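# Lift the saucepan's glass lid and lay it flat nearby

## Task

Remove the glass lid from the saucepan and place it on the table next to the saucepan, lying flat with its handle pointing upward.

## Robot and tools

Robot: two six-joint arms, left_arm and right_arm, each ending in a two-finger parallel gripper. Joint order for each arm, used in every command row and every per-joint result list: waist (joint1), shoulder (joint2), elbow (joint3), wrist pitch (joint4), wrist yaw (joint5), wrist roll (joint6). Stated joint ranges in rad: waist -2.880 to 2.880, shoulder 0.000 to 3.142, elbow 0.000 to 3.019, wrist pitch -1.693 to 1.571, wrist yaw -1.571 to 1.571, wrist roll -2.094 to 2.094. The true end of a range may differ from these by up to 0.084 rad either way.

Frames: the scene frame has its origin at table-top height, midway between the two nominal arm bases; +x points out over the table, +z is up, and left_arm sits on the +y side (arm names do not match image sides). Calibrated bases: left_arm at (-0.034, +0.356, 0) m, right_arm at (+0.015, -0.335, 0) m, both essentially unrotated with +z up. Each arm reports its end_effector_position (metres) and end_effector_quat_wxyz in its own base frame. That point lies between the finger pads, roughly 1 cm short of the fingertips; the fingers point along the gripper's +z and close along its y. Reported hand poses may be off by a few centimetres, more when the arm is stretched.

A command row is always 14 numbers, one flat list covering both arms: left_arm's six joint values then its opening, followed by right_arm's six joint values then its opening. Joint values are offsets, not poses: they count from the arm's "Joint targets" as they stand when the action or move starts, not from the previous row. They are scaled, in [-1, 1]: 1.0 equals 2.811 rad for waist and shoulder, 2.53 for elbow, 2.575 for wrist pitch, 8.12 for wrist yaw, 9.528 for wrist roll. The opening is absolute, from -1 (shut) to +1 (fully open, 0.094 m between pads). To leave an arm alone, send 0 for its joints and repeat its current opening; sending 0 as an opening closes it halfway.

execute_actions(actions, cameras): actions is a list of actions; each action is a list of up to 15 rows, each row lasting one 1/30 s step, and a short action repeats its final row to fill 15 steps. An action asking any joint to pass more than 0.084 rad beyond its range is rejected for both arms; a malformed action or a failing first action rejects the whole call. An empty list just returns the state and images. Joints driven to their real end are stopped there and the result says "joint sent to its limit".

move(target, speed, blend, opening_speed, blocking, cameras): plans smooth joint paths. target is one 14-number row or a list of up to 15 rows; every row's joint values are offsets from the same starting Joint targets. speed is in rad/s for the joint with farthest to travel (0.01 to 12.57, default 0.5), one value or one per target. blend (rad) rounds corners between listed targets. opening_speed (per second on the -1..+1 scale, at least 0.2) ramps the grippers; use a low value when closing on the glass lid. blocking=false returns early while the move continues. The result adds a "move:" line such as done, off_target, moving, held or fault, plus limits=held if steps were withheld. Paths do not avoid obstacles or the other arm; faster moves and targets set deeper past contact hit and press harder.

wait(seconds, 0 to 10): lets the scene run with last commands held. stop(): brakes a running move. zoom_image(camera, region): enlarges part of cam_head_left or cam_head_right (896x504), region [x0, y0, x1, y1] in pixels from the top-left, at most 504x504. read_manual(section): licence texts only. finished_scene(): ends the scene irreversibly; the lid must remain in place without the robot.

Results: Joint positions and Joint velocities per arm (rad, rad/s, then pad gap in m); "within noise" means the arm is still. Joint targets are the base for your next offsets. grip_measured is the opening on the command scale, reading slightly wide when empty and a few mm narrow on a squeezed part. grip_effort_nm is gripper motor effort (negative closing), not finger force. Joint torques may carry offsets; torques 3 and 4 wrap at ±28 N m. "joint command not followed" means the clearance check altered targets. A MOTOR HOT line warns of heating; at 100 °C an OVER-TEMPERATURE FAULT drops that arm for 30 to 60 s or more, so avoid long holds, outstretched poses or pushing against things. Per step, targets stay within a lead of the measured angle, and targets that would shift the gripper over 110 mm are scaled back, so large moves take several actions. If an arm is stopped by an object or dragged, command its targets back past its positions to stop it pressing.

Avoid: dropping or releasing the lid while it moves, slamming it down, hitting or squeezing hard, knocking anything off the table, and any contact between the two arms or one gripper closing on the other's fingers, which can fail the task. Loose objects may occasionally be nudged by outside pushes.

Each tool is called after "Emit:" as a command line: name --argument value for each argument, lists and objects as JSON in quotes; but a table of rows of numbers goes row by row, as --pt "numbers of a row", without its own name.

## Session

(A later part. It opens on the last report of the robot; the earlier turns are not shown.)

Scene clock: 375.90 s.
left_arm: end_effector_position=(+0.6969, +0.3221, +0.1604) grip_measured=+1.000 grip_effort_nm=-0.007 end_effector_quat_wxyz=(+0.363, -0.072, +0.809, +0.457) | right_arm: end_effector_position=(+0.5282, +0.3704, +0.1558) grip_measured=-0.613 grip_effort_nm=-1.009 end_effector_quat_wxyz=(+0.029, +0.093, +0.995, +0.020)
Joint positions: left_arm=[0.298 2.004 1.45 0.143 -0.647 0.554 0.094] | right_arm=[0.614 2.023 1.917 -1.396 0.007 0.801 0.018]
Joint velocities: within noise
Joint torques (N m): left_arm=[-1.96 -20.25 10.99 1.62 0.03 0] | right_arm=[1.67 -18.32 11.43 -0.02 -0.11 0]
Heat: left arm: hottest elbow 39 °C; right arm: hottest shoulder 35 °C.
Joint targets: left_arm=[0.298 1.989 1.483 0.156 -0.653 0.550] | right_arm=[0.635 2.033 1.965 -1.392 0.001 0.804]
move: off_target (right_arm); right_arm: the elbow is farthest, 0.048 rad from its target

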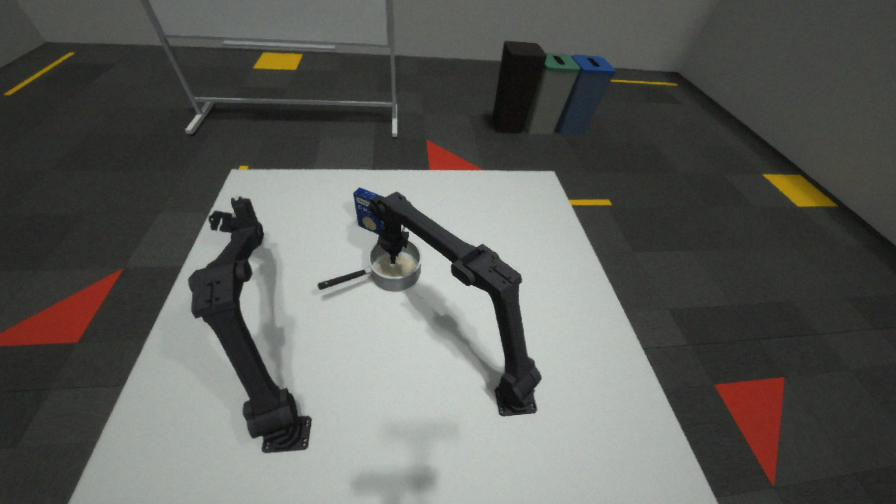

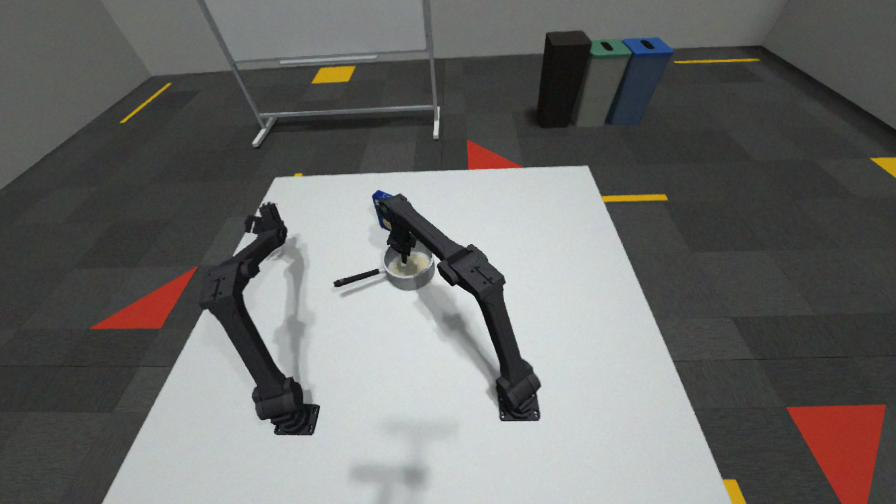

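Emit:
move --target '[0,0,0,0,0,0,1,0,-0.0046,0.0545,-0.0555,0,0,-1]' --speed 0.3

Emit:
zoom_image --camera "cam_head_left" --region '[340, 190, 450, 300]'

Scene clock: 395.63 s.
left_arm: end_effector_position=(+0.6969, +0.3221, +0.1604) grip_measured=+1.000 grip_effort_nm=-0.012 end_effector_quat_wxyz=(+0.363, -0.072, +0.809, +0.457) | right_arm: end_effector_position=(+0.5260, +0.3708, +0.1814) grip_measured=-0.613 grip_effort_nm=-1.004 end_effector_quat_wxyz=(+0.008, +0.092, +0.996, +0.008)
Joint positions: left_arm=[0.298 2.004 1.45 0.143 -0.647 0.554 0.094] | right_arm=[0.614 2.049 2.028 -1.528 -0.002 0.799 0.018]
Joint velocities: within noise
Joint torques (N m): left_arm=[-1.85 -20.19 11 1.58 0.03 -0.01] | right_arm=[1.67 -22.18 13.53 -0.44 -0.07 -0.01]
Heat: left arm: hottest elbow 39 °C; right arm: hottest shoulder 35 °C.
Joint targets: left_arm=[0.298 1.989 1.483 0.156 -0.653 0.550] | right_arm=[0.635 2.020 2.103 -1.534 0.001 0.804]
move: off_target (right_arm); right_arm: the elbow is farthest, 0.075 rad from its target

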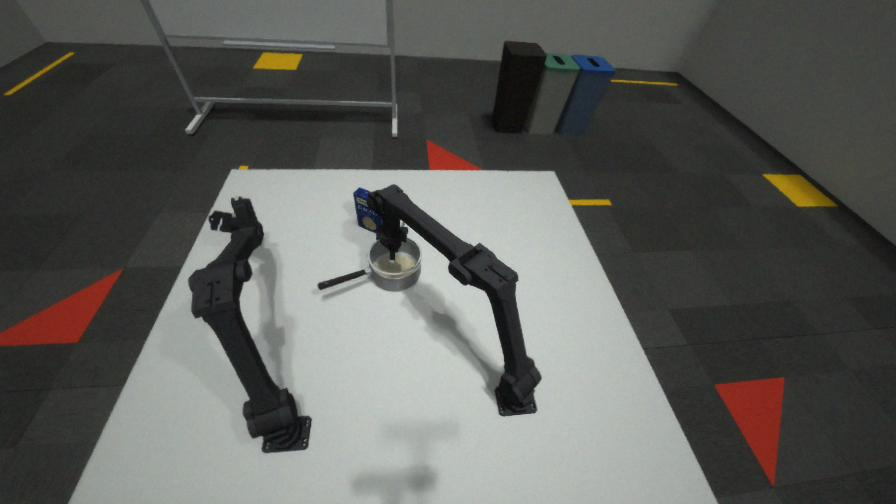

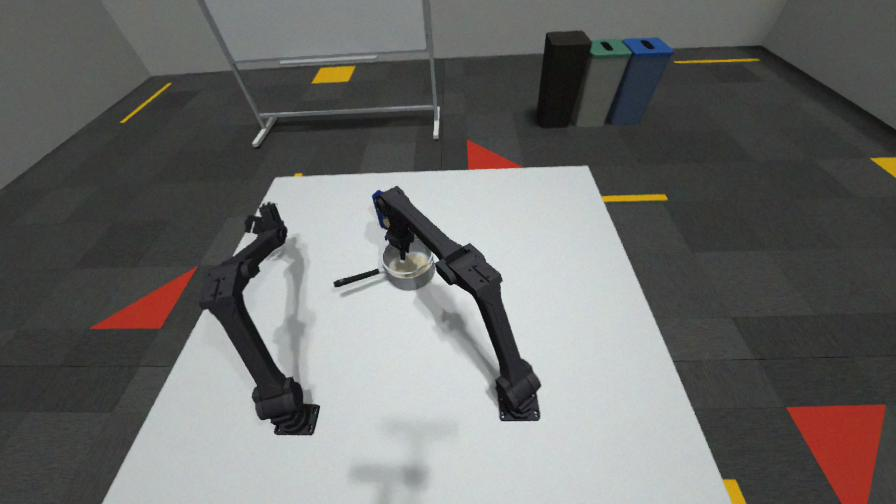

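Scaled by 4.582 from the camera's 896x504 image, which has a finer 1280x720 frame.

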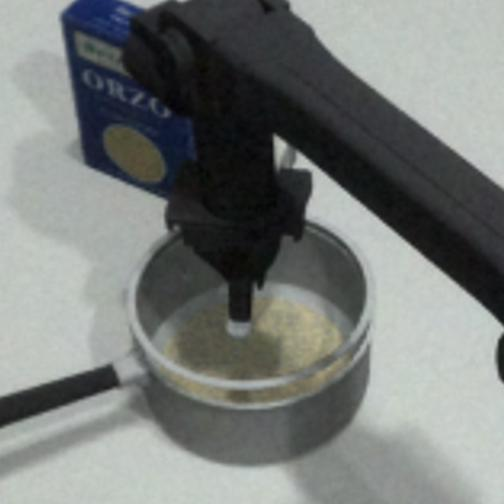

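Emit:
move --target '[0,0,0,0,0,0,1,0,-0.0114,0.0186,-0.016,0,0,-1]' --speed 0.3

Emit:
zoom_image --camera "cam_head_left" --region '[340, 190, 450, 300]'

Scene clock: 407.43 s.
left_arm: end_effector_position=(+0.6969, +0.3221, +0.1604) grip_measured=+1.000 grip_effort_nm=-0.007 end_effector_quat_wxyz=(+0.363, -0.072, +0.809, +0.457) | right_arm: end_effector_position=(+0.5261, +0.3709, +0.1997) grip_measured=-0.613 grip_effort_nm=-1.004 end_effector_quat_wxyz=(+0.009, +0.092, +0.996, +0.009)
Joint positions: left_arm=[0.298 2.004 1.45 0.143 -0.647 0.554 0.094] | right_arm=[0.614 2.046 2.071 -1.569 -0.002 0.799 0.018]
Joint velocities: within noise
Joint torques (N m): left_arm=[-1.9 -20.19 11.02 1.59 0.02 -0.02] | right_arm=[1.55 -24.29 13.81 -0.44 -0.07 -0.03]
Heat: left arm: hottest elbow 39 °C; right arm: hottest elbow 37 °C.
Joint targets: left_arm=[0.298 1.989 1.483 0.156 -0.653 0.550] | right_arm=[0.635 1.988 2.150 -1.576 0.001 0.804]
move: off_target (right_arm); right_arm: the elbow is farthest, 0.079 rad from its target

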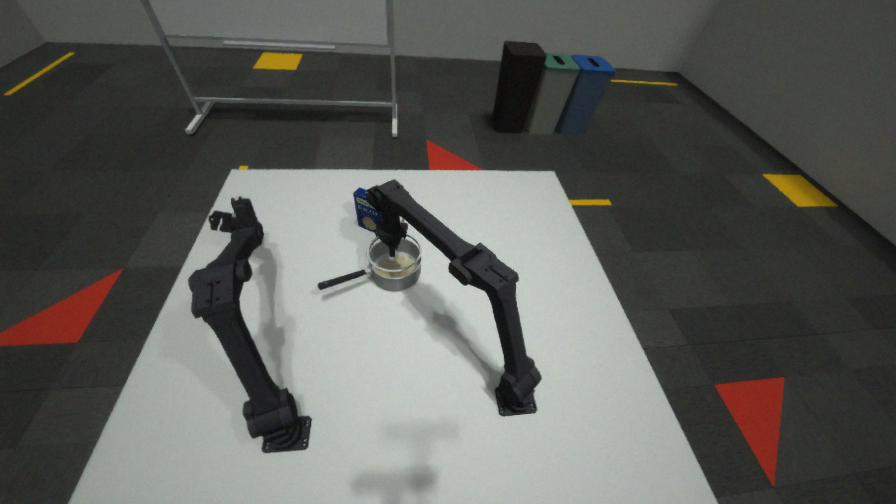

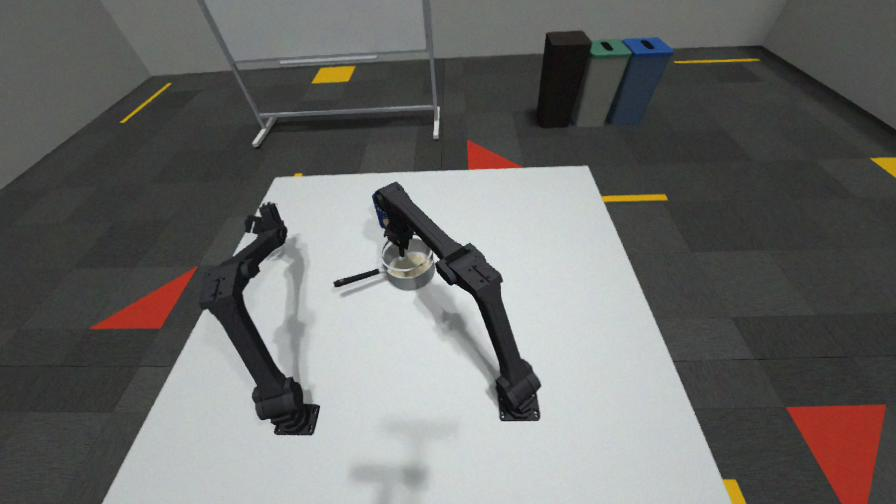

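Scaled by 4.582 from the camera's 896x504 image, which has a finer 1280x720 frame.

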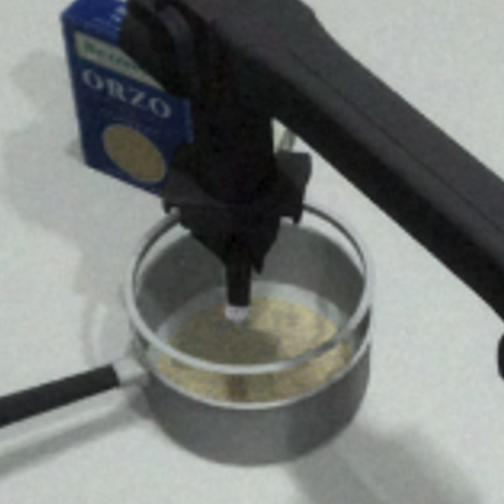

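Emit:
move --pt "0 0 0 0 0 0 1 -0.158 0 0 0 0 0 -1" --pt "0 0 0 0 0 0 1 -0.158 0.0203 -0.1218 0.118 0 0 -1" --speed 0.4

Emit:
zoom_image --camera "cam_head_left" --region '[360, 170, 520, 310]'

Emit:
zoom_image --camera "cam_head_right" --region '[380, 170, 540, 310]'

Scene clock: 424.77 s.
left_arm: end_effector_position=(+0.6969, +0.3221, +0.1604) grip_measured=+1.000 grip_effort_nm=-0.012 end_effector_quat_wxyz=(+0.363, -0.072, +0.809, +0.457) | right_arm: end_effector_position=(+0.6284, +0.1168, +0.0817) grip_measured=-0.613 grip_effort_nm=-1.009 end_effector_quat_wxyz=(+0.007, +0.303, +0.953, +0.006)
Joint positions: left_arm=[0.298 2.004 1.45 0.143 -0.647 0.554 0.094] | right_arm=[0.183 2.081 1.816 -1.287 -0.005 0.799 0.018]
Joint velocities: within noise
Joint torques (N m): left_arm=[-1.96 -20.19 11 1.61 0.03 -0.01] | right_arm=[1.03 -22.24 9.29 0.44 0.03 -0.03]
Heat: left arm: hottest elbow 39 °C; right arm: hottest elbow 38 °C.
Joint targets: left_arm=[0.298 1.989 1.483 0.156 -0.653 0.550] | right_arm=[0.191 2.045 1.842 -1.272 0.001 0.804]
move: off_target (right_arm); right_arm: the shoulder is farthest, 0.036 rad from its target

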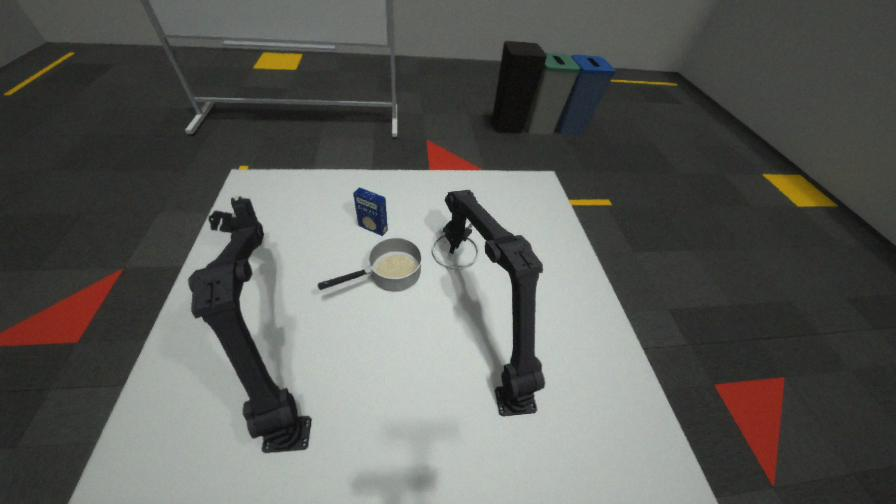

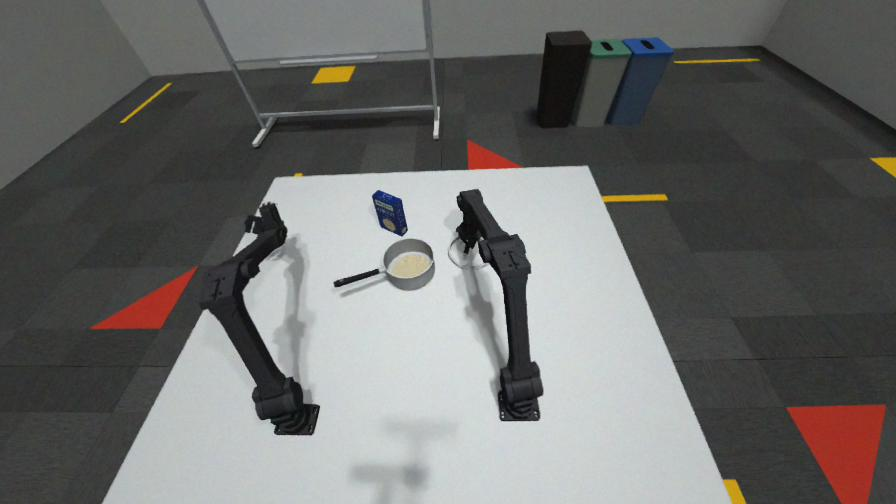

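Scaled by 3.150 from the camera's 896x504 image, which has a finer 1280x720 frame.

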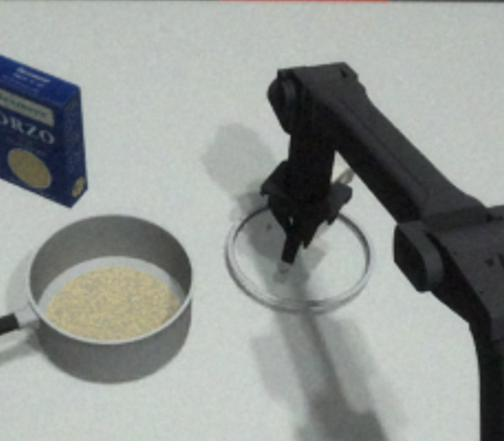

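Scaled by 3.150 from the camera's 896x504 image, which has a finer 1280x720 frame.

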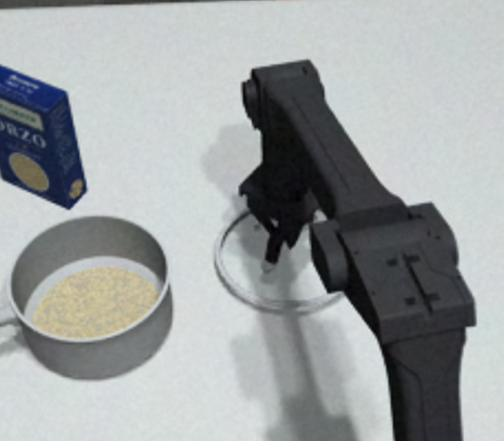

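Emit:
move --target '[0,0,0,0,0,0,1,0,0,-0.0158,0.035,0,0,-1]' --speed 0.2

Emit:
zoom_image --camera "cam_head_left" --region '[420, 210, 490, 280]'

Scene clock: 436.20 s.
left_arm: end_effector_position=(+0.6969, +0.3221, +0.1604) grip_measured=+1.000 grip_effort_nm=-0.007 end_effector_quat_wxyz=(+0.363, -0.072, +0.809, +0.457) | right_arm: end_effector_position=(+0.6384, +0.1197, +0.0710) grip_measured=-0.613 grip_effort_nm=-1.004 end_effector_quat_wxyz=(+0.031, +0.303, +0.952, +0.020)
Joint positions: left_arm=[0.298 2.004 1.45 0.143 -0.647 0.554 0.094] | right_arm=[0.185 2.081 1.785 -1.201 -0.005 0.801 0.018]
Joint velocities: within noise
Joint torques (N m): left_arm=[-1.85 -20.19 11 1.61 0.03 -0.01] | right_arm=[1.08 -22.48 8.55 0.7 0.02 -0.03]
Heat: left arm: hottest elbow 39 °C; right arm: hottest shoulder 37 °C.
Joint targets: left_arm=[0.298 1.989 1.483 0.156 -0.653 0.550] | right_arm=[0.191 2.045 1.802 -1.182 0.001 0.804]
move: off_target (right_arm); right_arm: the shoulder is farthest, 0.036 rad from its target

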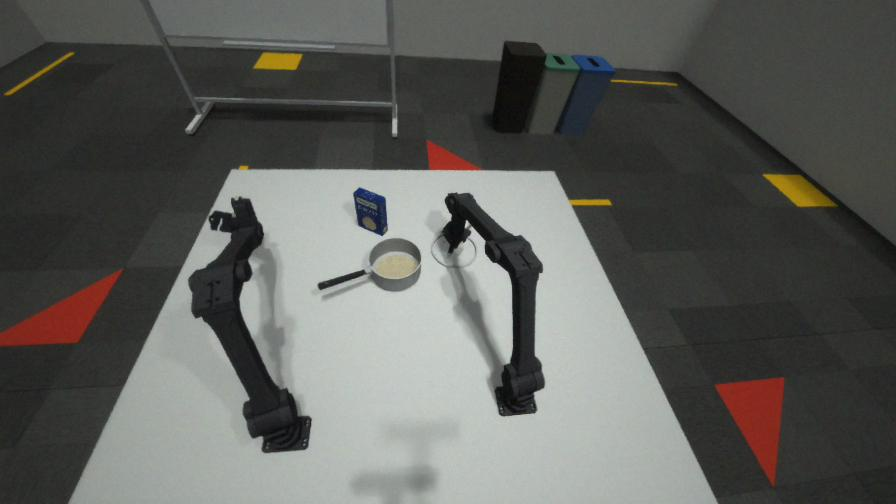

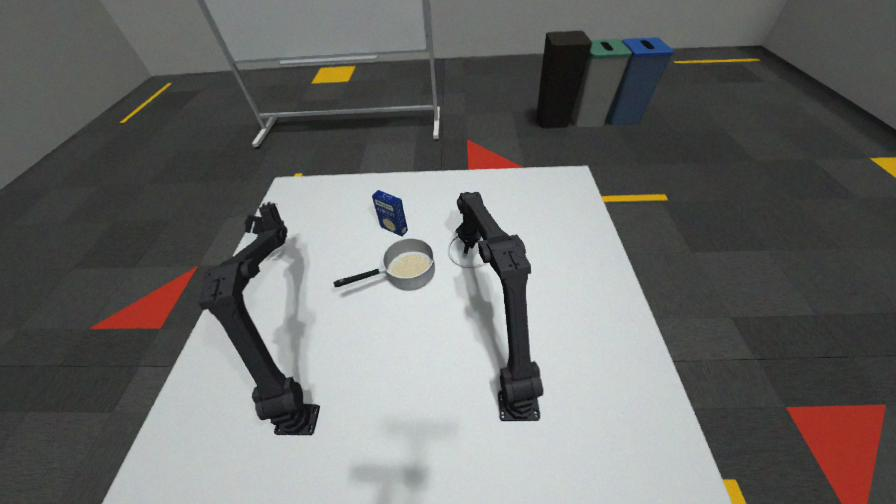

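Scaled by 7.200 from the camera's 896x504 image, which has a finer 1280x720 frame.

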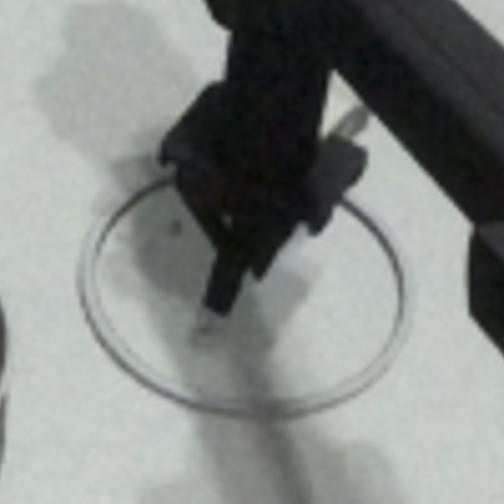

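Emit:
move --target '[0,0,0,0,0,0,1,0,0,-0.009,0.009,0,0,-1]' --speed 0.2

Emit:
zoom_image --camera "cam_head_left" --region '[420, 210, 490, 280]'

Scene clock: 443.17 s.
left_arm: end_effector_position=(+0.6969, +0.3221, +0.1604) grip_measured=+1.000 grip_effort_nm=-0.007 end_effector_quat_wxyz=(+0.363, -0.072, +0.809, +0.457) | right_arm: end_effector_position=(+0.6386, +0.1178, +0.0676) grip_measured=-0.613 grip_effort_nm=-1.009 end_effector_quat_wxyz=(+0.036, +0.303, +0.952, +0.016)
Joint positions: left_arm=[0.298 2.004 1.45 0.143 -0.647 0.554 0.094] | right_arm=[0.185 2.08 1.773 -1.184 0.006 0.801 0.018]
Joint velocities: within noise
Joint torques (N m): left_arm=[-1.9 -20.19 11 1.61 0.03 -0.01] | right_arm=[1.14 -22.18 7.69 0.9 0.04 -0.01]
Heat: left arm: hottest elbow 39 °C; right arm: hottest shoulder 37 °C.
Joint targets: left_arm=[0.298 1.989 1.483 0.156 -0.653 0.550] | right_arm=[0.191 2.045 1.779 -1.159 0.001 0.804]
move: done

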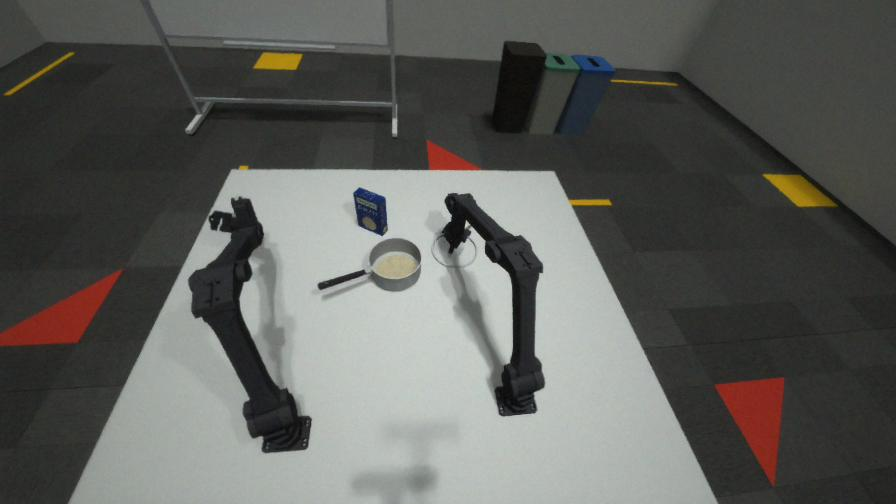

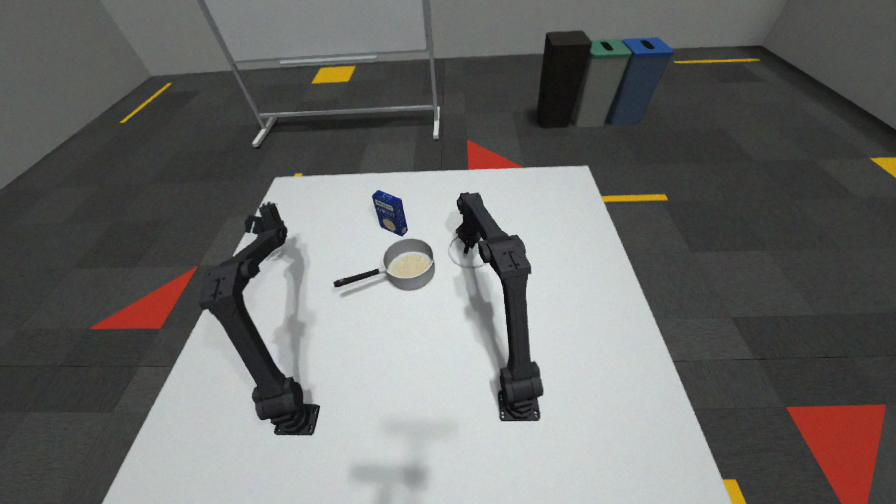

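Scaled by 7.200 from the camera's 896x504 image, which has a finer 1280x720 frame.

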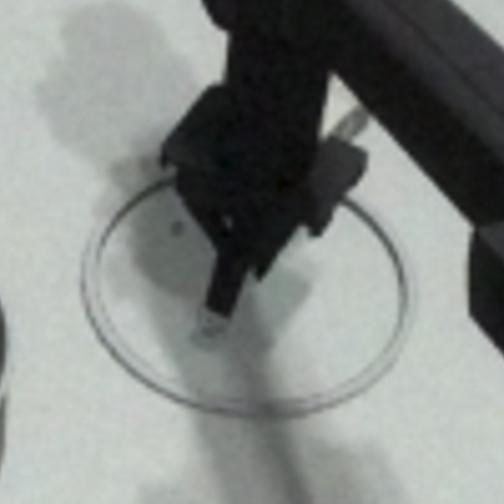

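Emit:
move --target '[0,0,0,0,0,0,1,0,0,-0.009,0.007,0,0,-1]' --speed 0.2

Emit:
zoom_image --camera "cam_head_left" --region '[420, 210, 490, 280]'

Emit:
zoom_image --camera "cam_head_right" --region '[430, 210, 500, 280]'

Scene clock: 450.50 s.
left_arm: end_effector_position=(+0.6969, +0.3221, +0.1604) grip_measured=+1.000 grip_effort_nm=-0.007 end_effector_quat_wxyz=(+0.363, -0.072, +0.809, +0.457) | right_arm: end_effector_position=(+0.6358, +0.1186, +0.0676) grip_measured=-0.613 grip_effort_nm=-1.004 end_effector_quat_wxyz=(+0.039, +0.299, +0.953, +0.018)
Joint positions: left_arm=[0.298 2.004 1.45 0.143 -0.647 0.554 0.094] | right_arm=[0.186 2.069 1.755 -1.171 0.004 0.794 0.018]
Joint velocities: within noise
Joint torques (N m): left_arm=[-1.96 -20.07 10.99 1.59 0.03 -0.01] | right_arm=[0.56 -21.48 7.41 0.94 0.06 -0.01]
Heat: left arm: hottest elbow 39 °C; right arm: hottest shoulder 37 °C.
Joint targets: left_arm=[0.298 1.989 1.483 0.156 -0.653 0.550] | right_arm=[0.191 2.045 1.756 -1.141 0.001 0.804]
move: done

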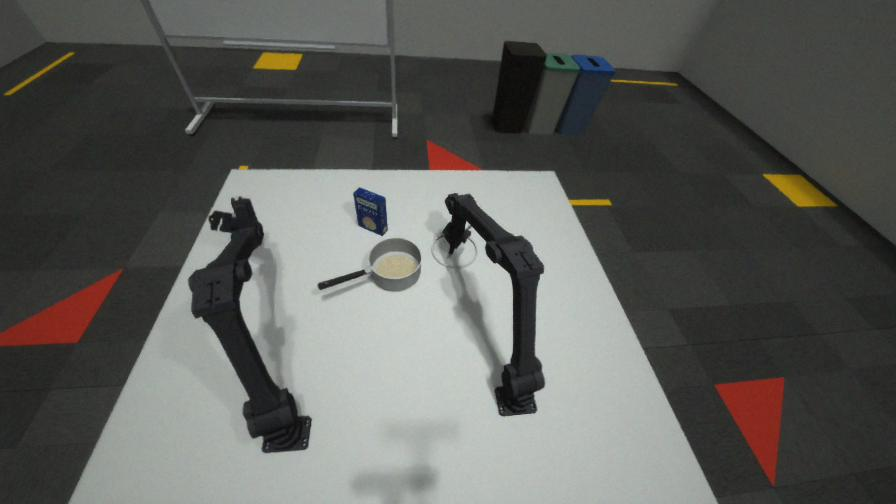

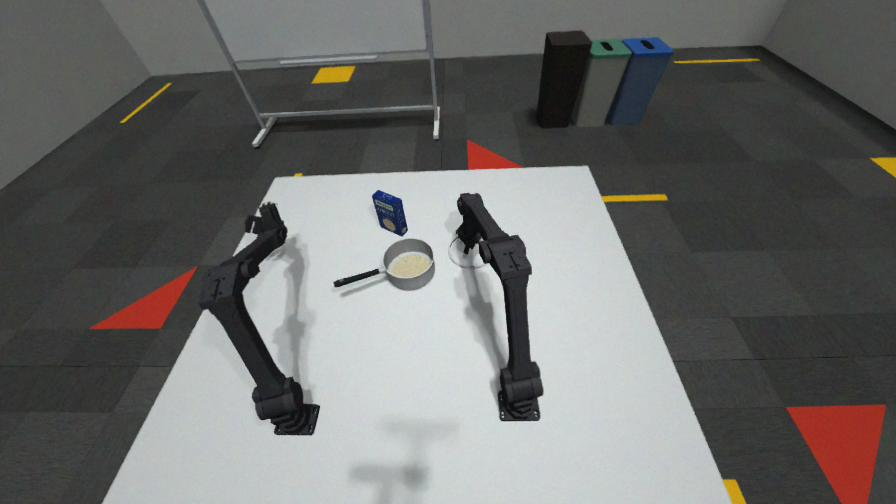

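Scaled by 7.200 from the camera's 896x504 image, which has a finer 1280x720 frame.

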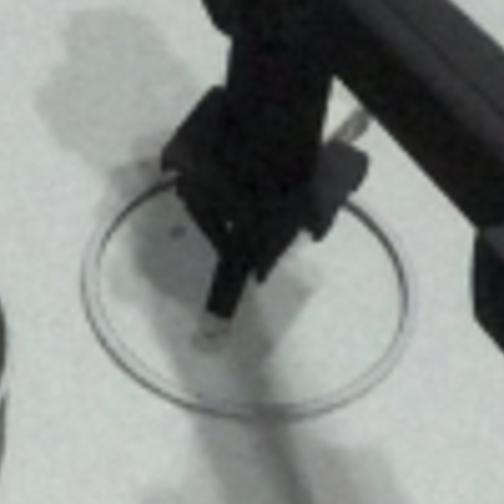

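Scaled by 7.200 from the camera's 896x504 image, which has a finer 1280x720 frame.

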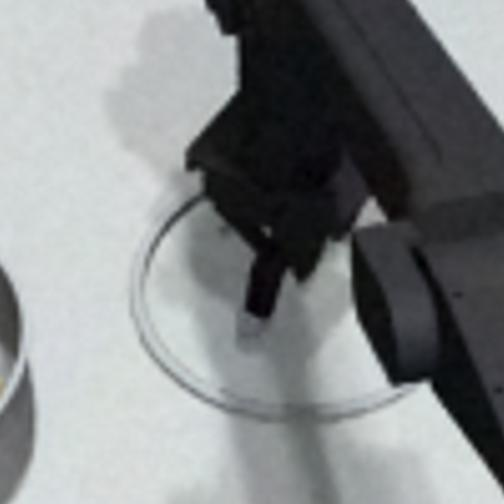

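Emit:
move --target '[0,0,0,0,0,0,1,0,0,0,0,0,0,0.2]' --opening_speed 0.7

Emit:
zoom_image --camera "cam_head_left" --region '[420, 210, 490, 280]'

Scene clock: 458.63 s.
left_arm: end_effector_position=(+0.6969, +0.3221, +0.1604) grip_measured=+1.000 grip_effort_nm=-0.007 end_effector_quat_wxyz=(+0.363, -0.072, +0.809, +0.457) | right_arm: end_effector_position=(+0.6384, +0.1207, +0.0678) grip_measured=+0.198 grip_effort_nm=0.115 end_effector_quat_wxyz=(+0.042, +0.302, +0.952, +0.025)
Joint positions: left_arm=[0.298 2.004 1.45 0.143 -0.647 0.554 0.094] | right_arm=[0.186 2.069 1.755 -1.158 -0.005 0.801 0.056]
Joint velocities: within noise
Joint torques (N m): left_arm=[-1.9 -20.13 11.03 1.61 0.03 -0.01] | right_arm=[1.03 -21.13 7.36 0.68 0.03 -0.03]
Heat: left arm: hottest elbow 39 °C; right arm: hottest shoulder 37 °C.
Joint targets: left_arm=[0.298 1.989 1.483 0.156 -0.653 0.550] | right_arm=[0.191 2.045 1.756 -1.141 0.001 0.804]
move: done

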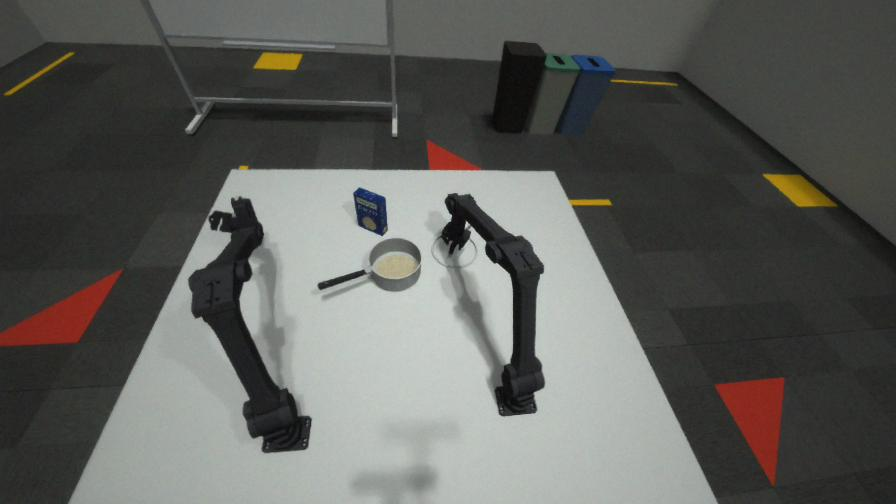

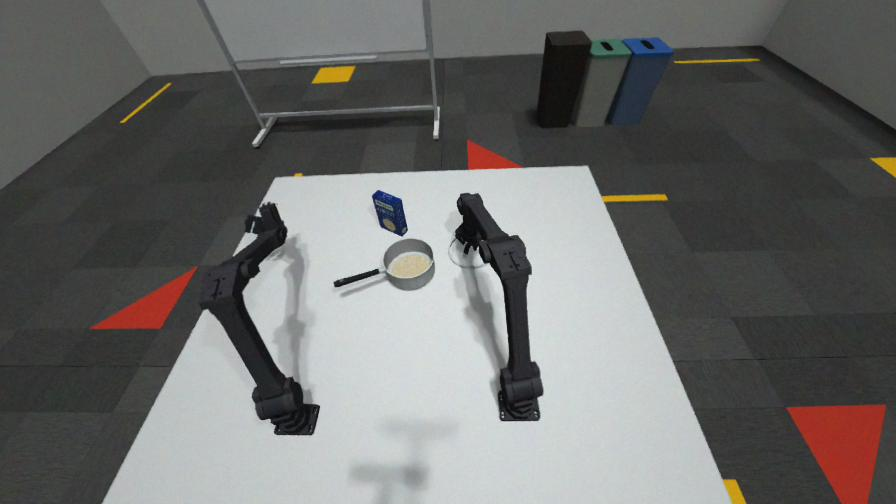

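Scaled by 7.200 from the camera's 896x504 image, which has a finer 1280x720 frame.

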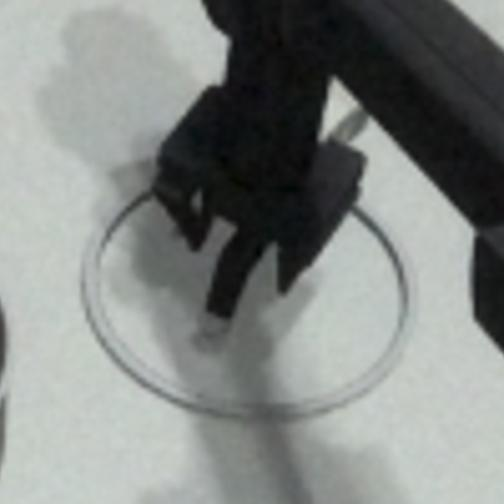

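Emit:
move --target '[0,0,0,0,0,0,1,0,-0.05,0.09,-0.07,0,0,0.2]' --speed 0.4

Emit:
zoom_image --camera "cam_head_left" --region '[400, 190, 500, 290]'

Scene clock: 464.67 s.
left_arm: end_effector_position=(+0.6969, +0.3221, +0.1604) grip_measured=+1.000 grip_effort_nm=-0.012 end_effector_quat_wxyz=(+0.363, -0.072, +0.809, +0.457) | right_arm: end_effector_position=(+0.6513, +0.1231, +0.2499) grip_measured=+0.198 grip_effort_nm=0.110 end_effector_quat_wxyz=(+0.131, +0.299, +0.942, +0.073)
Joint positions: left_arm=[0.298 2.004 1.45 0.143 -0.647 0.554 0.094] | right_arm=[0.186 1.899 1.945 -1.315 -0.005 0.801 0.056]
Joint velocities: within noise
Joint torques (N m): left_arm=[-1.85 -20.19 11.02 1.59 0.02 0] | right_arm=[0.62 -17.96 11.02 0.18 0.02 -0.04]
Heat: left arm: hottest elbow 39 °C; right arm: hottest shoulder 37 °C.
Joint targets: left_arm=[0.298 1.989 1.483 0.156 -0.653 0.550] | right_arm=[0.191 1.905 1.984 -1.321 0.001 0.804]
move: off_target (right_arm); right_arm: the elbow is farthest, 0.039 rad from its target

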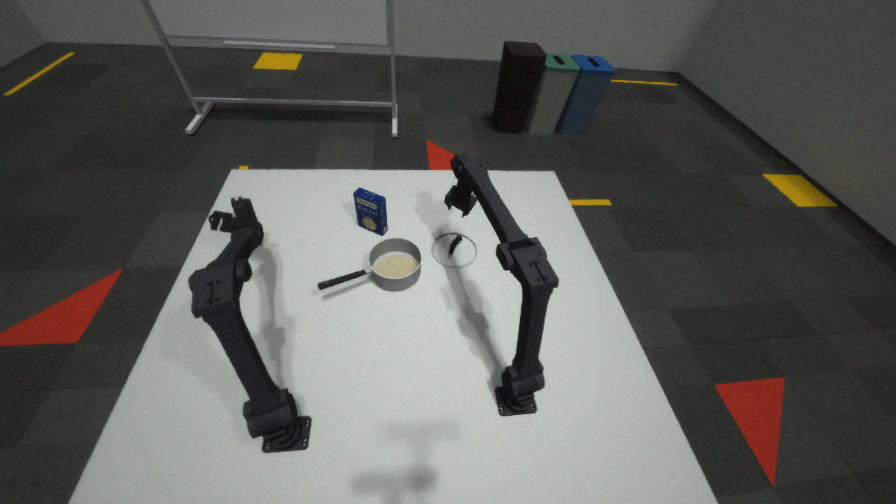

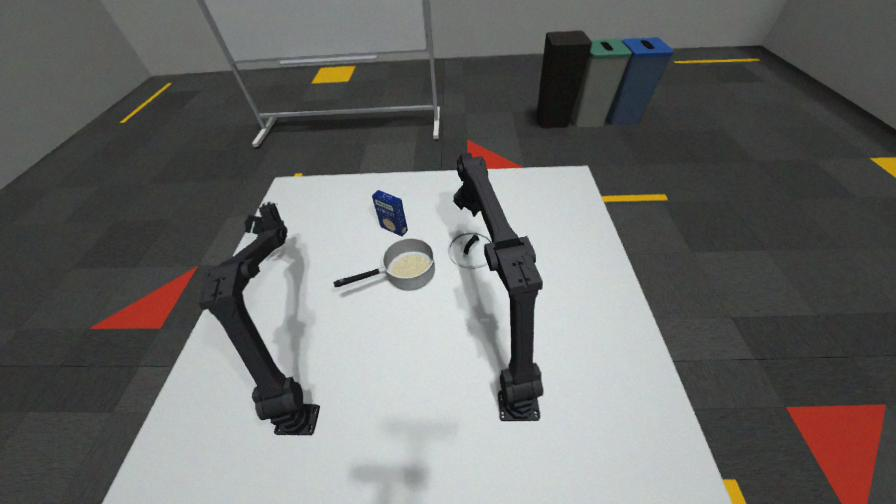

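Scaled by 5.040 from the camera's 896x504 image, which has a finer 1280x720 frame.

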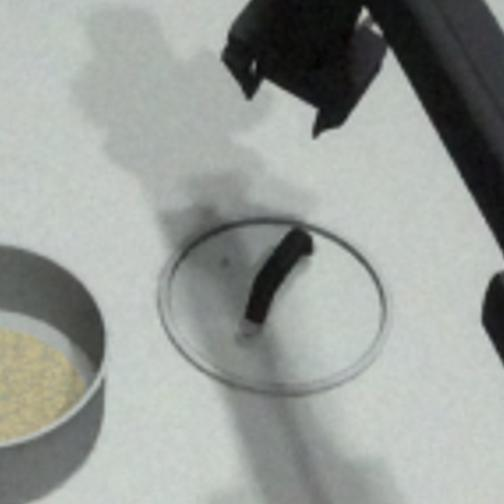

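Lid flat on the table, handle up.

Emit:
finished_scene

The scene is finished: the task was done.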